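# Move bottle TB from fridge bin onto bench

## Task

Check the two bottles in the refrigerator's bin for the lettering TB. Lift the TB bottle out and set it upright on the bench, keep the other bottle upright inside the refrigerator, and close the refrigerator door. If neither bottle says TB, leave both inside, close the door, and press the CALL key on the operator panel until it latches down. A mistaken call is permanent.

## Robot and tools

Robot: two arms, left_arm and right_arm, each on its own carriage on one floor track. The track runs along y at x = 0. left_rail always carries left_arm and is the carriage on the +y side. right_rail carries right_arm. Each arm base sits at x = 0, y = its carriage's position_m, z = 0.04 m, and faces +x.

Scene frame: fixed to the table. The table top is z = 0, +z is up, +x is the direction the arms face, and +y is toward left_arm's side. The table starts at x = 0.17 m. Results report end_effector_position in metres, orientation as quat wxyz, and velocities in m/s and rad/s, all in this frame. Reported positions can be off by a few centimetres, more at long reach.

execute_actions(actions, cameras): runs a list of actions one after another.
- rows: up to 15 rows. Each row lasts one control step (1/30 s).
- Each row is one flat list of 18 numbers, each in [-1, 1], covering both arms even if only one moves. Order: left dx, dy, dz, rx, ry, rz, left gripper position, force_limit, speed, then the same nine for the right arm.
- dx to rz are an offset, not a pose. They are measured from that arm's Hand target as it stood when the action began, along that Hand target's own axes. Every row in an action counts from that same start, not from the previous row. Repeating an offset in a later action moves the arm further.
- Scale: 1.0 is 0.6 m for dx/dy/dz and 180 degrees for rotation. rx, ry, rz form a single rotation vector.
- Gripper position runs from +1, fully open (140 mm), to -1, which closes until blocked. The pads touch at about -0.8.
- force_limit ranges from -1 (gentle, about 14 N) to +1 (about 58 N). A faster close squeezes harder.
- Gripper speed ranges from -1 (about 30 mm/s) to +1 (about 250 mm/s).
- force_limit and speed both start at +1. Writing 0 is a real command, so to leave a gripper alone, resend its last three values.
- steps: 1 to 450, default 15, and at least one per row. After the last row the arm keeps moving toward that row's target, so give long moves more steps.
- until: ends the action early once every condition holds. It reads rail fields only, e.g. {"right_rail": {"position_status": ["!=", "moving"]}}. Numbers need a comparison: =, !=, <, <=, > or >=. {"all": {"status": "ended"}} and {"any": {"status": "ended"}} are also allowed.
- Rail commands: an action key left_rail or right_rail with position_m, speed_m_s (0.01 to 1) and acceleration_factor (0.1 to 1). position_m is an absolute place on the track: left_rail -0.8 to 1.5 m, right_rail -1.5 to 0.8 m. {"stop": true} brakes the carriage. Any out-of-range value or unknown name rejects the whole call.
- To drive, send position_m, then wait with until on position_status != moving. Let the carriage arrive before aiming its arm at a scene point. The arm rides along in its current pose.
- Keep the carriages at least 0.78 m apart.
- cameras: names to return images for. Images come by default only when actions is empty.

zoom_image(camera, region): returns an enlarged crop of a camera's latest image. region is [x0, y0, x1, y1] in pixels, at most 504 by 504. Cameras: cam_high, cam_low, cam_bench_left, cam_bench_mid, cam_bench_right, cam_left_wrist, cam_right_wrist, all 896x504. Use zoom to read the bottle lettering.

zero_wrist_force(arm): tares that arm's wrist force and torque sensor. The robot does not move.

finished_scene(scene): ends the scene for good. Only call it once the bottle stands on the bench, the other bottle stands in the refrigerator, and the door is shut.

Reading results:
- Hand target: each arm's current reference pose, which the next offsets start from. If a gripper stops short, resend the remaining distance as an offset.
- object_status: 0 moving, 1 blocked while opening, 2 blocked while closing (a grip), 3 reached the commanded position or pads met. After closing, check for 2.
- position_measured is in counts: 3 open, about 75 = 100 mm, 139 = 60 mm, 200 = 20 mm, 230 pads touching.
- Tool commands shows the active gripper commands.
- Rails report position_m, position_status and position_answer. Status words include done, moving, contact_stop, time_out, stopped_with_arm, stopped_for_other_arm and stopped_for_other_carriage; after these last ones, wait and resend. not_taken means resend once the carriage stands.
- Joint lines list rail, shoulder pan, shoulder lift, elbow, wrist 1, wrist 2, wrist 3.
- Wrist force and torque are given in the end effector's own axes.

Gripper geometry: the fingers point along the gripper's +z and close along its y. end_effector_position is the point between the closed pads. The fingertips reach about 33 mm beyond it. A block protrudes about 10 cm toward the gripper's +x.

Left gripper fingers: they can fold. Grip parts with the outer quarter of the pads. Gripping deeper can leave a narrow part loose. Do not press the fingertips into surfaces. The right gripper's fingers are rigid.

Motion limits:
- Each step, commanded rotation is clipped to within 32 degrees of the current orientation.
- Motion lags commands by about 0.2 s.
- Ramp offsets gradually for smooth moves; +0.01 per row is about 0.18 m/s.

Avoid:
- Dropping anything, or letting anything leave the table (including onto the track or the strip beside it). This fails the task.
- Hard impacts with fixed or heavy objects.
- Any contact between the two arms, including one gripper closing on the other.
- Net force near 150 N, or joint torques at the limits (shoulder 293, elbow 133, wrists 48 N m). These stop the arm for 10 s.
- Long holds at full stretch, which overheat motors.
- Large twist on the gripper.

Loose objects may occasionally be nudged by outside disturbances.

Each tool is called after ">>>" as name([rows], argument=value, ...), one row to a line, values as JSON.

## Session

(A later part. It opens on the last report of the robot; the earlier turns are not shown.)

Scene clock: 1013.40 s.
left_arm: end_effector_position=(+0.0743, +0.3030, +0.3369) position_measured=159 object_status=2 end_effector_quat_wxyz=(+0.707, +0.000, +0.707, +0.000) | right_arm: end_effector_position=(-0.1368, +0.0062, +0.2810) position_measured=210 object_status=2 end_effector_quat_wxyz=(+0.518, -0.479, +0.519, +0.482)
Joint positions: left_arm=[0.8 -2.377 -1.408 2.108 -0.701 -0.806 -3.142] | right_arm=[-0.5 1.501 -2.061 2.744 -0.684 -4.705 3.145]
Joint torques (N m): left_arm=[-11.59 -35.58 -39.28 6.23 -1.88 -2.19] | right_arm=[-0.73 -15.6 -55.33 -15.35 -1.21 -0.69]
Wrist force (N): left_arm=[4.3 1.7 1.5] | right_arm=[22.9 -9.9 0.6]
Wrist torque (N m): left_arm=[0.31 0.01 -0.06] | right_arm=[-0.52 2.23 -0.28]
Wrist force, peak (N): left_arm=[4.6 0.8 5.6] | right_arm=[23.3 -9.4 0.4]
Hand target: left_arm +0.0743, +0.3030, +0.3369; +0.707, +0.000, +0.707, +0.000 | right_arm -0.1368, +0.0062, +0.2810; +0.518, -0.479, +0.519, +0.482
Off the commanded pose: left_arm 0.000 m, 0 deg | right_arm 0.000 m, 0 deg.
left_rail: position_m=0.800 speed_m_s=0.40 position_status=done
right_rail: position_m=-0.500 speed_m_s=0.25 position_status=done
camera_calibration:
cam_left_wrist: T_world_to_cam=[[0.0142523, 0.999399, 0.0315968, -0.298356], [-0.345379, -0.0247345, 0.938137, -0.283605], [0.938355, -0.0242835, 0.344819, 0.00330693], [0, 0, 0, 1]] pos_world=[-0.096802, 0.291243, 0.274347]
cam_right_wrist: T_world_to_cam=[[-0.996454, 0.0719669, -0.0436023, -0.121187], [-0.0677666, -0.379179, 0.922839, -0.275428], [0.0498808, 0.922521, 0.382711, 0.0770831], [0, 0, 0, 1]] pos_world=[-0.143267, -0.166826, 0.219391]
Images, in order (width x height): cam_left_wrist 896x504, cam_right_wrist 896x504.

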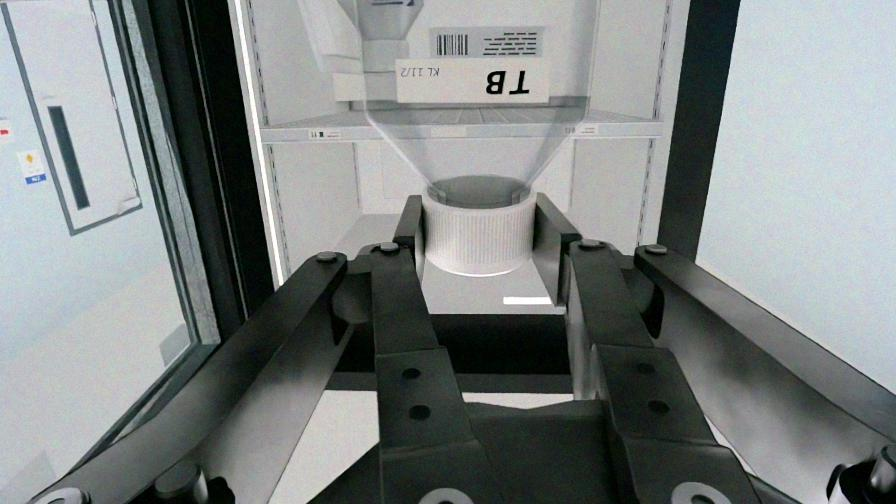

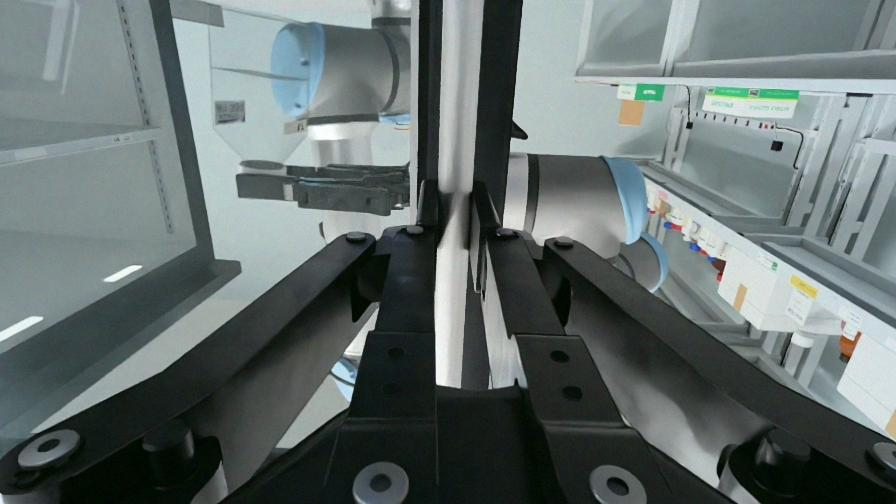

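>>> execute_actions([
  {"left_rail":{"position_m":1.25,"speed_m_s":0.2,"acceleration_factor":0.15},"steps":200,"until":{"left_rail":{"position_status":["!=","moving"]}}},
  {"rows":[[0,0,0.01,0,0,0,-1,-0.1,-1,0,0,0,0,0,0,-1,0,-1],[0,0,0.02,0,0,0,-1,-0.1,-1,0,0,0,0,0,0,-1,0,-1],[0,0,0.035,0,0,0,-1,-0.1,-1,0,0,0,0,0,0,-1,0,-1],[0,0,0.05,0,0,0,-1,-0.1,-1,0,0,0,0,0,0,-1,0,-1],[0,0,0.065,0,0,0,-1,-0.1,-1,0,0,0,0,0,0,-1,0,-1],[0,0,0.08,0,0,0,-1,-0.1,-1,0,0,0,0,0,0,-1,0,-1],[0,0,0.1,0,0,0,-1,-0.1,-1,0,0,0,0,0,0,-1,0,-1],[0.01,0,0.12,0,0,0,-1,-0.1,-1,0,0,0,0,0,0,-1,0,-1],[0.02,0,0.14,0,0,0,-1,-0.1,-1,0,0,0,0,0,0,-1,0,-1],[0.03,0,0.16,0,0,0,-1,-0.1,-1,0,0,0,0,0,0,-1,0,-1],[0.04,0,0.18,0,0,0,-1,-0.1,-1,0,0,0,0,0,0,-1,0,-1],[0.05,0,0.2,0,0,0,-1,-0.1,-1,0,0,0,0,0,0,-1,0,-1]],"steps":30},
  {"rows":[[0,0,0.02,0,0,0,-1,-0.1,-1,0,0,0,0,0,0,-1,0,-1],[0,0,0.04,0,0,0,-1,-0.1,-1,0,0,0,0,0,0,-1,0,-1],[0,0,0.06,0,0,0,-1,-0.1,-1,0,0,0,0,0,0,-1,0,-1],[0.01,0,0.08,0,0,0,-1,-0.1,-1,0,0,0,0,0,0,-1,0,-1],[0.02,0,0.1,0,0,0,-1,-0.1,-1,0,0,0,0,0,0,-1,0,-1],[0.03,0,0.12,0,0,0,-1,-0.1,-1,0,0,0,0,0,0,-1,0,-1],[0.04,0,0.14,0,0,0,-1,-0.1,-1,0,0,0,0,0,0,-1,0,-1],[0.05,0,0.16,0,0,0,-1,-0.1,-1,0,0,0,0,0,0,-1,0,-1],[0.06,0,0.18,0,0,0,-1,-0.1,-1,0,0,0,0,0,0,-1,0,-1],[0.07,0,0.2,0,0,0,-1,-0.1,-1,0,0,0,0,0,0,-1,0,-1],[0.08,0,0.22,0,0,0,-1,-0.1,-1,0,0,0,0,0,0,-1,0,-1],[0.08,0,0.24,0,0,0,-1,-0.1,-1,0,0,0,0,0,0,-1,0,-1],[0.08,0,0.26,0,0,0,-1,-0.1,-1,0,0,0,0,0,0,-1,0,-1],[0.08,0,0.28,0,0,0,-1,-0.1,-1,0,0,0,0,0,0,-1,0,-1],[0.08,0,0.29,0,0,0,-1,-0.1,-1,0,0,0,0,0,0,-1,0,-1]],"steps":50},
], cameras=["cam_left_wrist","cam_bench_left","cam_low"])

Scene clock: 1042.53 s.
left_arm: end_effector_position=(+0.3683, +0.7529, +0.2589) position_measured=159 object_status=2 end_effector_quat_wxyz=(+0.707, +0.000, +0.707, +0.000) | right_arm: end_effector_position=(-0.1368, +0.0062, +0.2810) position_measured=210 object_status=2 end_effector_quat_wxyz=(+0.518, -0.479, +0.519, +0.482)
Joint positions: left_arm=[1.25 -1.873 -1.394 2.286 -0.892 -0.302 -3.142] | right_arm=[-0.5 1.501 -2.061 2.744 -0.684 -4.705 3.145]
Joint torques (N m): left_arm=[11.75 -33.88 -35.91 -1.53 2.57 1.53] | right_arm=[-1.61 -15.04 -57.08 -15.46 -1.4 -0.66]
Wrist force (N): left_arm=[4.5 1.6 0.8] | right_arm=[22.8 -9.7 0.6]
Wrist torque (N m): left_arm=[0.31 0.04 -0.27] | right_arm=[-0.48 2.25 -0.27]
Wrist force, peak (N): left_arm=[5.6 3.1 4.1] | right_arm=[23.2 -10.1 0.2]
Hand target: left_arm +0.3683, +0.7529, +0.2589; +0.707, +0.000, +0.707, +0.000 | right_arm -0.1368, +0.0062, +0.2810; +0.518, -0.479, +0.519, +0.482
Off the commanded pose: left_arm 0.000 m, 0 deg | right_arm 0.000 m, 0 deg.
left_rail: position_m=1.250 speed_m_s=0.20 position_status=done
right_rail: position_m=-0.500 speed_m_s=0.25 position_status=done
camera_calibration:
cam_left_wrist: T_world_to_cam=[[0.0142523, 0.999399, 0.0315968, -0.749715], [-0.345379, -0.0247345, 0.938137, -0.0978545], [0.938355, -0.0242835, 0.344819, -0.234783], [0, 0, 0, 1]] pos_world=[0.197198, 0.741143, 0.196447]
Images, in order (width x height): cam_low 896x504, cam_bench_left 896x504, cam_left_wrist 896x504.

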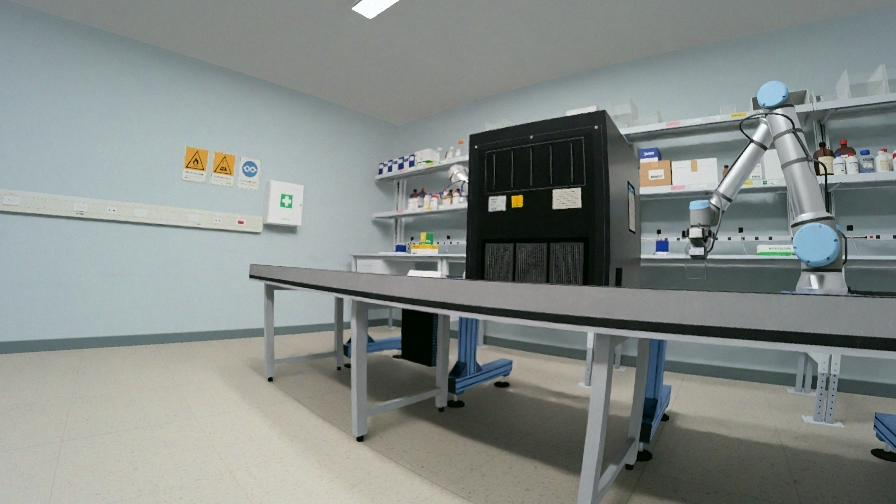

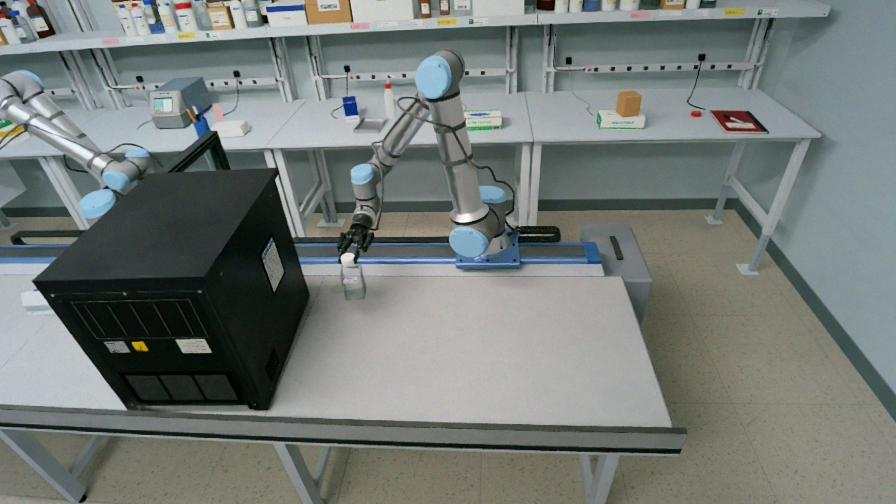

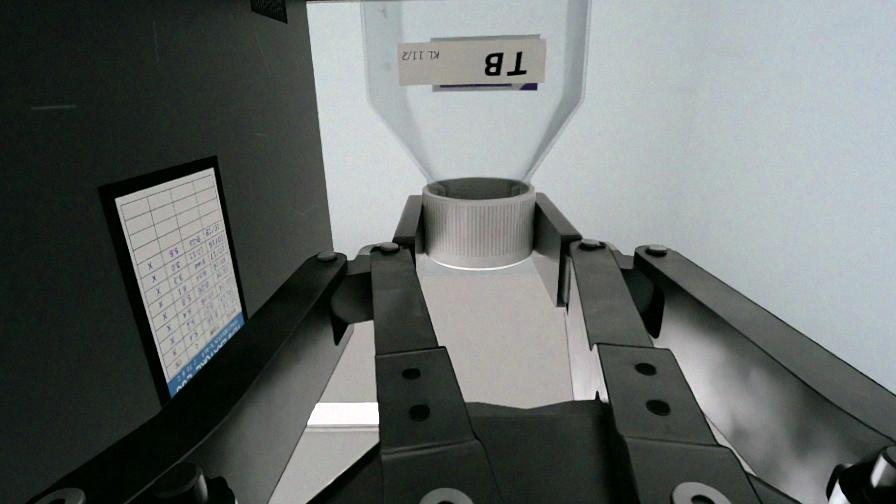

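>>> execute_actions([
  {"rows":[[0.01,0,0.01,0,0,0,-1,-0.1,-1,0,0,0,0,0,0,-1,0,-1],[0.025,0,0.02,0,0,0,-1,-0.1,-1,0,0,0,0,0,0,-1,0,-1],[0.04,0,0.03,0,0,0,-1,-0.1,-1,0,0,0,0,0,0,-1,0,-1],[0.055,0,0.04,0,0,0,-1,-0.1,-1,0,0,0,0,0,0,-1,0,-1],[0.07,0,0.05,0,0,0,-1,-0.1,-1,0,0,0,0,0,0,-1,0,-1],[0.085,0,0.06,0,0,0,-1,-0.1,-1,0,0,0,0,0,0,-1,0,-1],[0.1,0,0.07,0,0,0,-1,-0.1,-1,0,0,0,0,0,0,-1,0,-1],[0.115,0,0.08,0,0,0,-1,-0.1,-1,0,0,0,0,0,0,-1,0,-1],[0.13,0,0.08,0,0,0,-1,-0.1,-1,0,0,0,0,0,0,-1,0,-1],[0.14,0,0.08,0,0,0,-1,-0.1,-1,0,0,0,0,0,0,-1,0,-1],[0.15,0,0.08,0,0,0,-1,-0.1,-1,0,0,0,0,0,0,-1,0,-1]],"steps":40},
], cameras=["cam_left_wrist","cam_bench_left"])

>>> zoom_image(camera="cam_bench_left", region=[300, 200, 420, 340])

Scene clock: 1060.10 s.
left_arm: end_effector_position=(+0.4163, +0.7529, +0.1689) position_measured=159 object_status=2 end_effector_quat_wxyz=(+0.707, +0.000, +0.707, +0.000) | right_arm: end_effector_position=(-0.1368, +0.0062, +0.2810) position_measured=210 object_status=2 end_effector_quat_wxyz=(+0.518, -0.479, +0.519, +0.482)
Joint positions: left_arm=[1.25 -1.773 -1.222 2.316 -1.093 -0.203 -3.142] | right_arm=[-0.5 1.501 -2.061 2.744 -0.684 -4.705 3.145]
Joint torques (N m): left_arm=[12.24 -40.15 -14.84 -2.11 2.33 2.05] | right_arm=[-6.28 -14.03 -56.25 -15.28 -0.85 -0.18]
Wrist force (N): left_arm=[4.3 1.3 0.8] | right_arm=[22.7 -9.7 0.5]
Wrist torque (N m): left_arm=[0.23 0.09 -0.28] | right_arm=[-0.47 2.25 -0.28]
Wrist force, peak (N): left_arm=[7.1 2.1 1.8] | right_arm=[23.3 -9.8 0.2]
Hand target: left_arm +0.4163, +0.7529, +0.1689; +0.707, +0.000, +0.707, +0.000 | right_arm -0.1368, +0.0062, +0.2810; +0.518, -0.479, +0.519, +0.482
Off the commanded pose: left_arm 0.000 m, 0 deg | right_arm 0.000 m, 0 deg.
left_rail: position_m=1.250 speed_m_s=0.20 position_status=done
right_rail: position_m=-0.500 speed_m_s=0.25 position_status=done
camera_calibration:
cam_left_wrist: T_world_to_cam=[[0.0142523, 0.999399, 0.0315968, -0.747557], [-0.345379, -0.0247345, 0.938137, 0.00319062], [0.938355, -0.0242835, 0.344819, -0.248884], [0, 0, 0, 1]] pos_world=[0.245298, 0.741143, 0.106447]
Images, in order (width x height): cam_bench_left 896x504, cam_left_wrist 896x504.

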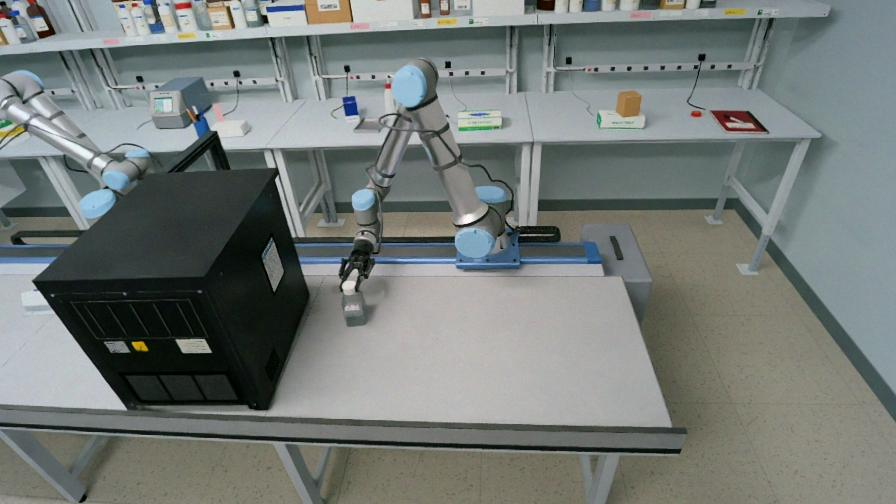

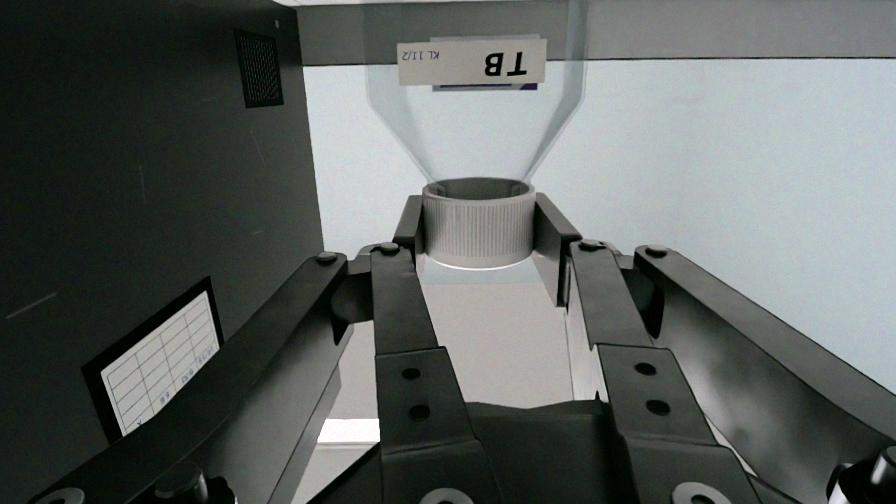

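Scaled by 3.600 from the camera's 896x504 image, which has a finer 1280x720 frame.

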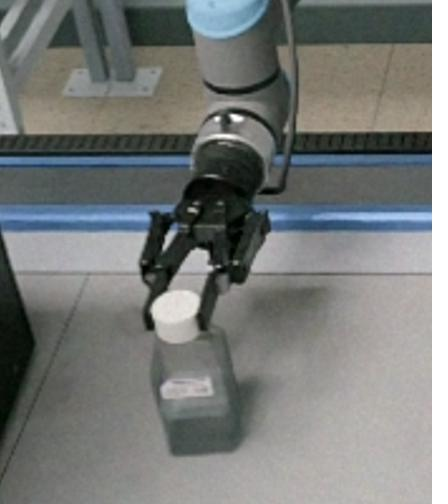

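>>> execute_actions([
  {"rows":[[0.01,0,0,0,0,0,-1,-0.1,-1,0,0,0,0,0,0,-1,0,-1],[0.02,0,0,0,0,0,-1,-0.1,-1,0,0,0,0,0,0,-1,0,-1],[0.03,0,0,0,0,0,-1,-0.1,-1,0,0,0,0,0,0,-1,0,-1],[0.04,0,0,0,0,0,-1,-0.1,-1,0,0,0,0,0,0,-1,0,-1]],"steps":30},
])

>>> execute_actions([
  {"rows":[[0.004,0,0,0,0,0,-1,-0.1,-1,0,0,0,0,0,0,-1,0,-1],[0.01,0,0,0,0,0,-1,-0.1,-1,0,0,0,0,0,0,-1,0,-1]],"steps":25},
])

>>> execute_actions([
  {"rows":[[0.003,0,0,0,0,0,-1,-0.1,-1,0,0,0,0,0,0,-1,0,-1],[0.007,0,0,0,0,0,-1,-0.1,-1,0,0,0,0,0,0,-1,0,-1]],"steps":25},
], cameras=["cam_left_wrist"])

Scene clock: 1078.83 s.
left_arm: end_effector_position=(+0.4162, +0.7529, +0.1522) position_measured=159 object_status=2 end_effector_quat_wxyz=(+0.708, +0.001, +0.706, +0.001) | right_arm: end_effector_position=(-0.1368, +0.0062, +0.2810) position_measured=210 object_status=2 end_effector_quat_wxyz=(+0.518, -0.479, +0.519, +0.482)
Joint positions: left_arm=[1.25 -1.773 -1.186 2.318 -1.123 -0.203 -3.147] | right_arm=[-0.5 1.501 -2.061 2.744 -0.684 -4.705 3.145]
Joint torques (N m): left_arm=[-0.08 -50.75 -20.71 -0.4 0.17 0.21] | right_arm=[-4.73 -17.06 -57.94 -14.94 -0.61 0.32]
Wrist force (N): left_arm=[-43.4 2.9 9.9] | right_arm=[22.7 -9.4 0.7]
Wrist torque (N m): left_arm=[0.09 -0.94 0.02] | right_arm=[-0.41 2.24 -0.28]
Wrist force, peak (N): left_arm=[-161.9 7.6 0.1] | right_arm=[23.2 -9.9 0.6]
Hand target: left_arm +0.4162, +0.7529, +0.1522; +0.708, +0.001, +0.706, +0.001 (not the last commanded pose) | right_arm -0.1368, +0.0062, +0.2810; +0.518, -0.479, +0.519, +0.482
Tool commands: left_gripper/position=-1.0 left_gripper/force_limit=-0.098039 left_gripper/speed=-1.0 right_gripper/position=-1.0 right_gripper/force_limit=+0.0 right_gripper/speed=-1.0
Off the commanded pose: left_arm 0.007 m, 0 deg | right_arm 0.000 m, 0 deg.
FORCE FAULT: contact force on the left arm reached its limit, and that arm stopped for 10 seconds. The contact can be on any part of that arm, not only on its tool. That arm's remaining commands of this call were not run. That arm's target is now where it stood when the stop ended, not its last command. That arm accepts commands again.
left_rail: position_m=1.250 speed_m_s=0.20 position_status=done
right_rail: position_m=-0.500 speed_m_s=0.25 position_status=done

Scene clock: 1089.03 s.
left_arm: end_effector_position=(+0.4161, +0.7528, +0.1521) position_measured=159 object_status=2 end_effector_quat_wxyz=(+0.708, +0.002, +0.706, +0.003) | right_arm: end_effector_position=(-0.1368, +0.0062, +0.2810) position_measured=210 object_status=2 end_effector_quat_wxyz=(+0.518, -0.479, +0.519, +0.482)
Joint positions: left_arm=[1.25 -1.773 -1.185 2.316 -1.119 -0.204 -3.147] | right_arm=[-0.5 1.501 -2.061 2.744 -0.684 -4.705 3.145]
Joint torques (N m): left_arm=[0.17 -50.36 -17.14 0.32 0.63 -0.28] | right_arm=[-3.12 -10.4 -58.43 -15.29 -0.5 0]
Wrist force (N): left_arm=[-43.3 -0.1 11.3] | right_arm=[22.4 -9.3 0.6]
Wrist torque (N m): left_arm=[0.14 -0.95 -0.11] | right_arm=[-0.39 2.31 -0.28]
Wrist force, peak (N): left_arm=[-164.1 13.7 6.4] | right_arm=[23.3 -9.7 0.6]
Hand target: left_arm +0.4161, +0.7528, +0.1521; +0.708, +0.002, +0.706, +0.003 (not the last commanded pose) | right_arm -0.1368, +0.0062, +0.2810; +0.518, -0.479, +0.519, +0.482
Tool commands: left_gripper/position=-1.0 left_gripper/force_limit=-0.098039 left_gripper/speed=-1.0 right_gripper/position=-1.0 right_gripper/force_limit=+0.0 right_gripper/speed=-1.0
Off the commanded pose: left_arm 0.006 m, 0 deg | right_arm 0.000 m, 0 deg.
FORCE FAULT: contact force on the left arm reached its limit, and that arm stopped for 10 seconds. The contact can be on any part of that arm, not only on its tool. That arm's remaining commands of this call were not run. That arm's target is now where it stood when the stop ended, not its last command. That arm accepts commands again.
left_rail: position_m=1.250 speed_m_s=0.20 position_status=done
right_rail: position_m=-0.500 speed_m_s=0.25 position_status=done

Scene clock: 1099.27 s.
left_arm: end_effector_position=(+0.4161, +0.7527, +0.1521) position_measured=159 object_status=2 end_effector_quat_wxyz=(+0.708, +0.003, +0.706, +0.004) | right_arm: end_effector_position=(-0.1368, +0.0062, +0.2810) position_measured=210 object_status=2 end_effector_quat_wxyz=(+0.518, -0.479, +0.519, +0.482)
Joint positions: left_arm=[1.25 -1.773 -1.184 2.315 -1.115 -0.204 -3.147] | right_arm=[-0.5 1.501 -2.061 2.744 -0.684 -4.705 3.145]
Joint torques (N m): left_arm=[0.08 -49.88 -19.22 -0.2 0.06 -0.02] | right_arm=[-8.13 -12.56 -59.12 -14.73 -0.57 0.75]
Wrist force (N): left_arm=[-44.0 4.7 10.8] | right_arm=[22.7 -9.9 0.3]
Wrist torque (N m): left_arm=[0.19 -0.93 -0.44] | right_arm=[-0.52 2.27 -0.28]
Wrist force, peak (N): left_arm=[-160.1 12.4 12.0] | right_arm=[23.2 -9.8 0.5]
Hand target: left_arm +0.4161, +0.7527, +0.1521; +0.708, +0.003, +0.706, +0.004 (not the last commanded pose) | right_arm -0.1368, +0.0062, +0.2810; +0.518, -0.479, +0.519, +0.482
Tool commands: left_gripper/position=-1.0 left_gripper/force_limit=-0.098039 left_gripper/speed=-1.0 right_gripper/position=-1.0 right_gripper/force_limit=+0.0 right_gripper/speed=-1.0
Off the commanded pose: left_arm 0.004 m, 0 deg | right_arm 0.000 m, 0 deg.
FORCE FAULT: contact force on the left arm reached its limit, and that arm stopped for 10 seconds. The contact can be on any part of that arm, not only on its tool. That arm's remaining commands of this call were not run. That arm's target is now where it stood when the stop ended, not its last command. That arm accepts commands again.
left_rail: position_m=1.250 speed_m_s=0.20 position_status=done
right_rail: position_m=-0.500 speed_m_s=0.25 position_status=done
camera_calibration:
cam_left_wrist: T_world_to_cam=[[0.0125551, 0.999028, 0.0422452, -0.747395], [-0.348431, -0.0352296, 0.936672, 0.0283698], [0.93725, -0.0264795, 0.34765, -0.241176], [0, 0, 0, 1]] pos_world=[0.245311, 0.741282, 0.0888453]
Images, in order (width x height): cam_left_wrist 896x504.

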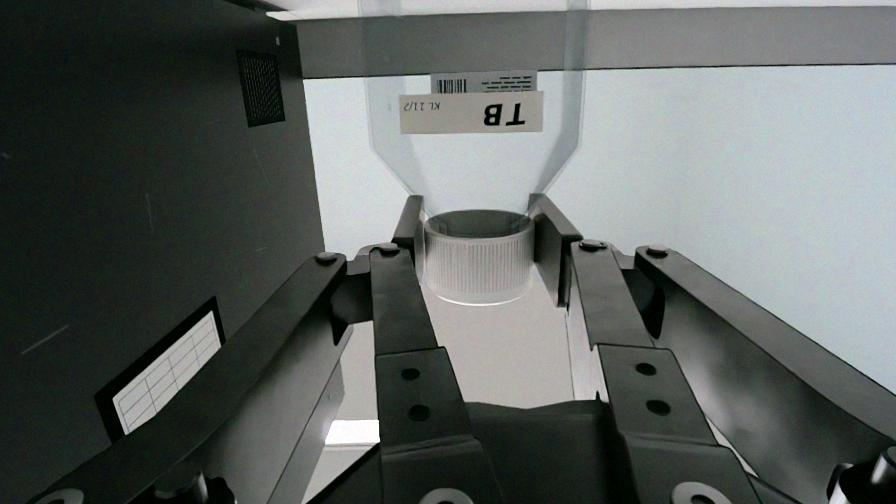

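>>> execute_actions([
  {"rows":[[-0.0025,0,0,0,0,0,-1,-0.1,-1,0,0,0,0,0,0,-1,0,-1]],"steps":25},
], cameras=["cam_bench_left"])

>>> zoom_image(camera="cam_bench_left", region=[300, 200, 420, 340])

Scene clock: 1106.20 s.
left_arm: end_effector_position=(+0.4161, +0.7526, +0.1536) position_measured=159 object_status=2 end_effector_quat_wxyz=(+0.708, +0.003, +0.706, +0.004) | right_arm: end_effector_position=(-0.1368, +0.0062, +0.2810) position_measured=210 object_status=2 end_effector_quat_wxyz=(+0.518, -0.479, +0.519, +0.482)
Joint positions: left_arm=[1.25 -1.773 -1.187 2.315 -1.112 -0.204 -3.147] | right_arm=[-0.5 1.501 -2.061 2.744 -0.684 -4.705 3.145]
Joint torques (N m): left_arm=[-1.3 -70.2 -27.18 4.21 -0.03 -0.84] | right_arm=[-5.58 -14.15 -59.08 -14.95 -0.79 0.49]
Wrist force (N): left_arm=[9.4 2.6 -5.5] | right_arm=[23.1 -9.5 0.5]
Wrist torque (N m): left_arm=[0.55 -1.07 -0.06] | right_arm=[-0.44 2.18 -0.28]
Wrist force, peak (N): left_arm=[-43.7 4.3 10.9] | right_arm=[23.2 -9.7 0.3]
Hand target: left_arm +0.4161, +0.7526, +0.1536; +0.708, +0.003, +0.706, +0.004 | right_arm -0.1368, +0.0062, +0.2810; +0.518, -0.479, +0.519, +0.482
Off the commanded pose: left_arm 0.000 m, 0 deg | right_arm 0.000 m, 0 deg.
left_rail: position_m=1.250 speed_m_s=0.20 position_status=done
right_rail: position_m=-0.500 speed_m_s=0.25 position_status=done
Images, in order (width x height): cam_bench_left 896x504.

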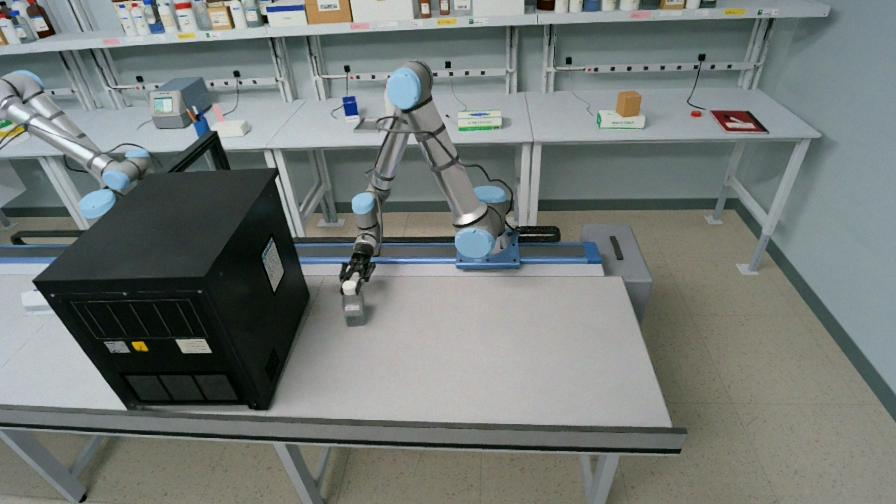

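Scaled by 3.600 from the camera's 896x504 image, which has a finer 1280x720 frame.

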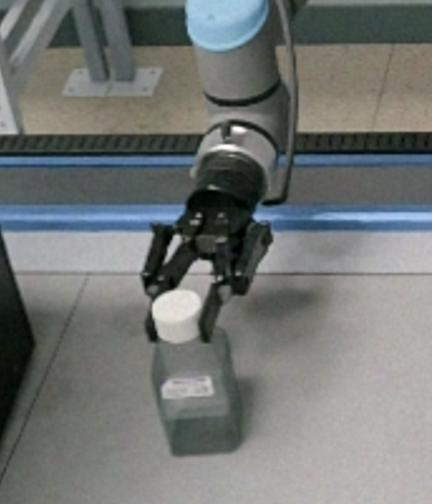

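>>> execute_actions([
  {"rows":[[0.0007,0,0,0,0,0,-1,-0.1,-1,0,0,0,0,0,0,-1,0,-1]],"steps":25},
  {"rows":[[0,0,0,0,0,0,-0.3,-0.1,-1,0,0,0,0,0,0,-1,0,-1]],"steps":60},
], cameras=["cam_left_wrist"])

Scene clock: 1115.50 s.
left_arm: end_effector_position=(+0.4161, +0.7527, +0.1531) position_measured=159 object_status=2 end_effector_quat_wxyz=(+0.708, +0.003, +0.706, +0.004) | right_arm: end_effector_position=(-0.1368, +0.0062, +0.2810) position_measured=210 object_status=2 end_effector_quat_wxyz=(+0.518, -0.479, +0.519, +0.482)
Joint positions: left_arm=[1.25 -1.773 -1.186 2.315 -1.112 -0.204 -3.147] | right_arm=[-0.5 1.501 -2.061 2.744 -0.684 -4.705 3.145]
Joint torques (N m): left_arm=[-12.55 -40.89 -12.07 -2.88 -1.08 1.66] | right_arm=[-6.76 -11.86 -58.69 -14.83 -0.94 0.7]
Wrist force (N): left_arm=[5.1 3.8 -4.7] | right_arm=[23.0 -9.7 0.5]
Wrist torque (N m): left_arm=[0.60 -1.12 -0.09] | right_arm=[-0.48 2.18 -0.27]
Wrist force, peak (N): left_arm=[9.8 2.5 -5.7] | right_arm=[23.2 -9.6 0.5]
Hand target: left_arm +0.4161, +0.7527, +0.1531; +0.708, +0.003, +0.706, +0.004 | right_arm -0.1368, +0.0062, +0.2810; +0.518, -0.479, +0.519, +0.482
Off the commanded pose: left_arm 0.000 m, 0 deg | right_arm 0.000 m, 0 deg.
left_rail: position_m=1.250 speed_m_s=0.20 position_status=done
right_rail: position_m=-0.500 speed_m_s=0.25 position_status=done
camera_calibration:
cam_left_wrist: T_world_to_cam=[[0.0125551, 0.999028, 0.0422452, -0.747442], [-0.348431, -0.0352296, 0.936672, 0.0273395], [0.93725, -0.0264795, 0.34765, -0.241558], [0, 0, 0, 1]] pos_world=[0.245311, 0.741282, 0.0899453]
Images, in order (width x height): cam_left_wrist 896x504.

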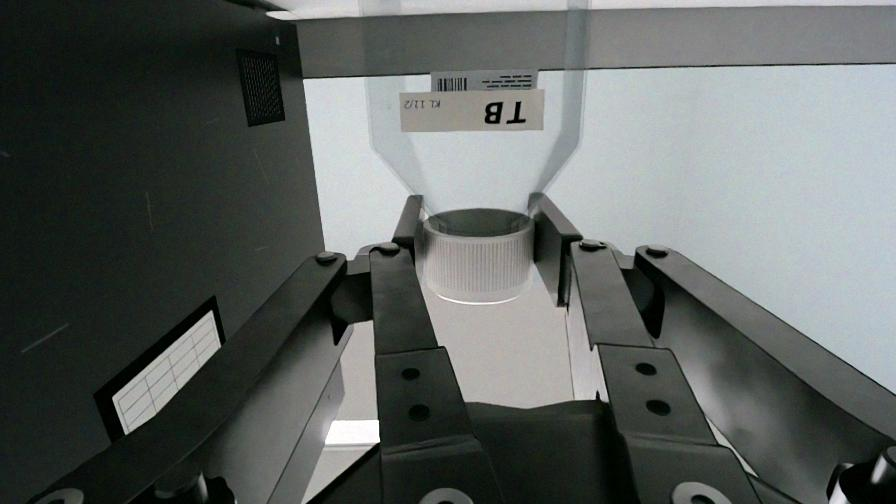

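>>> execute_actions([
  {"rows":[[0,0,0,0,0,0,0.05,-0.1,-1,0,0,0,0,0,0,-1,0,-1]],"steps":60},
], cameras=["cam_left_wrist","cam_bench_left"])

Scene clock: 1122.57 s.
left_arm: end_effector_position=(+0.4161, +0.7527, +0.1531) position_measured=123 object_status=3 end_effector_quat_wxyz=(+0.708, +0.003, +0.706, +0.004) | right_arm: end_effector_position=(-0.1368, +0.0062, +0.2810) position_measured=210 object_status=2 end_effector_quat_wxyz=(+0.518, -0.479, +0.519, +0.482)
Joint positions: left_arm=[1.25 -1.773 -1.186 2.315 -1.113 -0.204 -3.147] | right_arm=[-0.5 1.501 -2.061 2.744 -0.684 -4.705 3.145]
Joint torques (N m): left_arm=[-11.18 -41.45 -15.49 -1.23 -0.26 1.58] | right_arm=[-5.49 -11.53 -60.72 -14.58 -0.79 0.77]
Wrist force (N): left_arm=[5.7 2.9 -5.4] | right_arm=[22.8 -9.6 0.5]
Wrist torque (N m): left_arm=[0.60 -1.14 -0.05] | right_arm=[-0.46 2.26 -0.28]
Wrist force, peak (N): left_arm=[5.8 3.0 -5.8] | right_arm=[23.2 -9.8 0.3]
Hand target: left_arm +0.4161, +0.7527, +0.1531; +0.708, +0.003, +0.706, +0.004 | right_arm -0.1368, +0.0062, +0.2810; +0.518, -0.479, +0.519, +0.482
Off the commanded pose: left_arm 0.000 m, 0 deg | right_arm 0.000 m, 0 deg.
left_rail: position_m=1.250 speed_m_s=0.20 position_status=done
right_rail: position_m=-0.500 speed_m_s=0.25 position_status=done
camera_calibration:
cam_left_wrist: T_world_to_cam=[[0.0125551, 0.999028, 0.0422452, -0.747442], [-0.348431, -0.0352296, 0.936672, 0.0273395], [0.93725, -0.0264795, 0.34765, -0.241558], [0, 0, 0, 1]] pos_world=[0.245311, 0.741282, 0.0899453]
Images, in order (width x height): cam_bench_left 896x504, cam_left_wrist 896x504.

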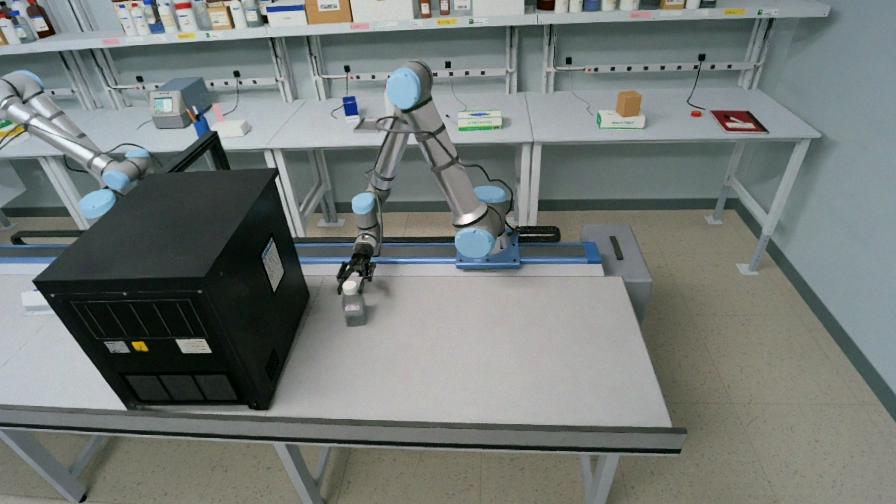

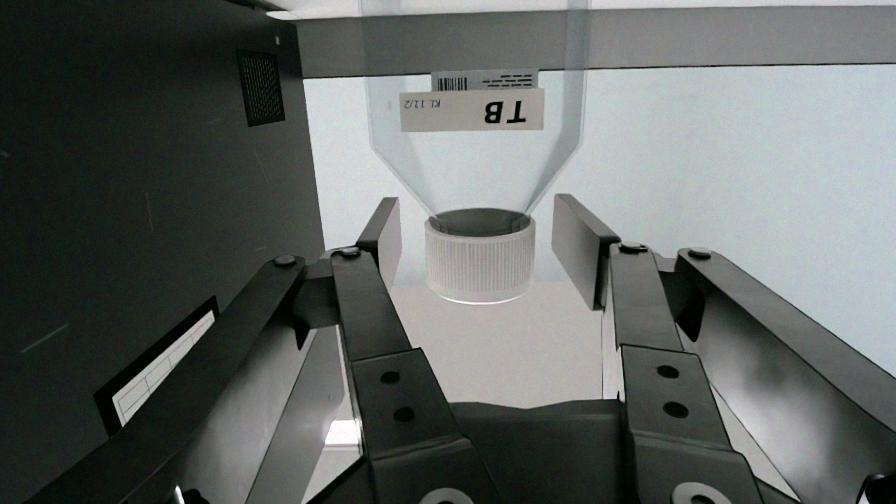

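>>> execute_actions([
  {"rows":[[0,0,-0.01,0,0,0,0.05,-0.1,-1,0,0,0,0,0,0,-1,0,-1],[0,0,-0.025,0,0,0,0.05,-0.1,-1,0,0,0,0,0,0,-1,0,-1],[0,0,-0.04,0,0,0,0.05,-0.1,-1,0,0,0,0,0,0,-1,0,-1],[0,0,-0.06,0,0,0,0.05,-0.1,-1,0,0,0,0,0,0,-1,0,-1],[-0.02,0,-0.09,0,0,0,0.05,-0.1,-1,0,0,0,0,0,0,-1,0,-1],[-0.05,0,-0.13,0,0,0,0.05,-0.1,-1,0,0,0,0,0,0,-1,0,-1],[-0.1,0,-0.18,0,0,0,0.05,-0.1,-1,0,0,0,0,0,0,-1,0,-1],[-0.14,0,-0.22,0,0,0,0.05,-0.1,-1,0,0,0,0,0,0,-1,0,-1]],"steps":40},
  {"rows":[[0,0,0,0,0,0,0.05,-0.1,-1,0,0.0035,0.0216,0.0093,0,0,-1,0,-1],[0,0,0,0,0,0,0.05,-0.1,-1,0,0.0063,0.0432,0.0185,0,0,-1,0,-1],[0,0,0,0,0,0,0.05,-0.1,-1,0,0.0085,0.0651,0.0278,0,0,-1,0,-1]],"steps":25},
], cameras=["cam_bench_left"])

Scene clock: 1138.77 s.
left_arm: end_effector_position=(+0.2838, +0.7516, +0.2367) position_measured=123 object_status=3 end_effector_quat_wxyz=(+0.708, +0.003, +0.706, +0.004) | right_arm: end_effector_position=(-0.1389, +0.0455, +0.2811) position_measured=210 object_status=2 end_effector_quat_wxyz=(+0.539, -0.456, +0.540, +0.458)
Joint positions: left_arm=[1.25 -2.038 -1.346 2.29 -0.936 -0.469 -3.138] | right_arm=[-0.5 1.664 -1.859 2.653 -0.795 -4.455 3.145]
Joint torques (N m): left_arm=[-10.71 -60.54 -32.71 4.48 -2.2 -2.06] | right_arm=[-16.46 29.79 -14.18 6.64 24.01 -3.14]
Wrist force (N): left_arm=[5.3 2.9 -5.5] | right_arm=[-41.1 56.8 -12.0]
Wrist torque (N m): left_arm=[0.59 -1.07 -0.04] | right_arm=[-0.60 1.46 -0.07]
Wrist force, peak (N): left_arm=[11.0 4.4 -1.9] | right_arm=[-41.1 56.8 -12.0]
Hand target: left_arm +0.2838, +0.7516, +0.2367; +0.708, +0.003, +0.706, +0.004 | right_arm -0.1389, +0.0455, +0.2811; +0.539, -0.456, +0.540, +0.458
Off the commanded pose: left_arm 0.000 m, 0 deg | right_arm 0.000 m, 0 deg.
left_rail: position_m=1.250 speed_m_s=0.20 position_status=done
right_rail: position_m=-0.500 speed_m_s=0.25 position_status=done
Images, in order (width x height): cam_bench_left 896x504.

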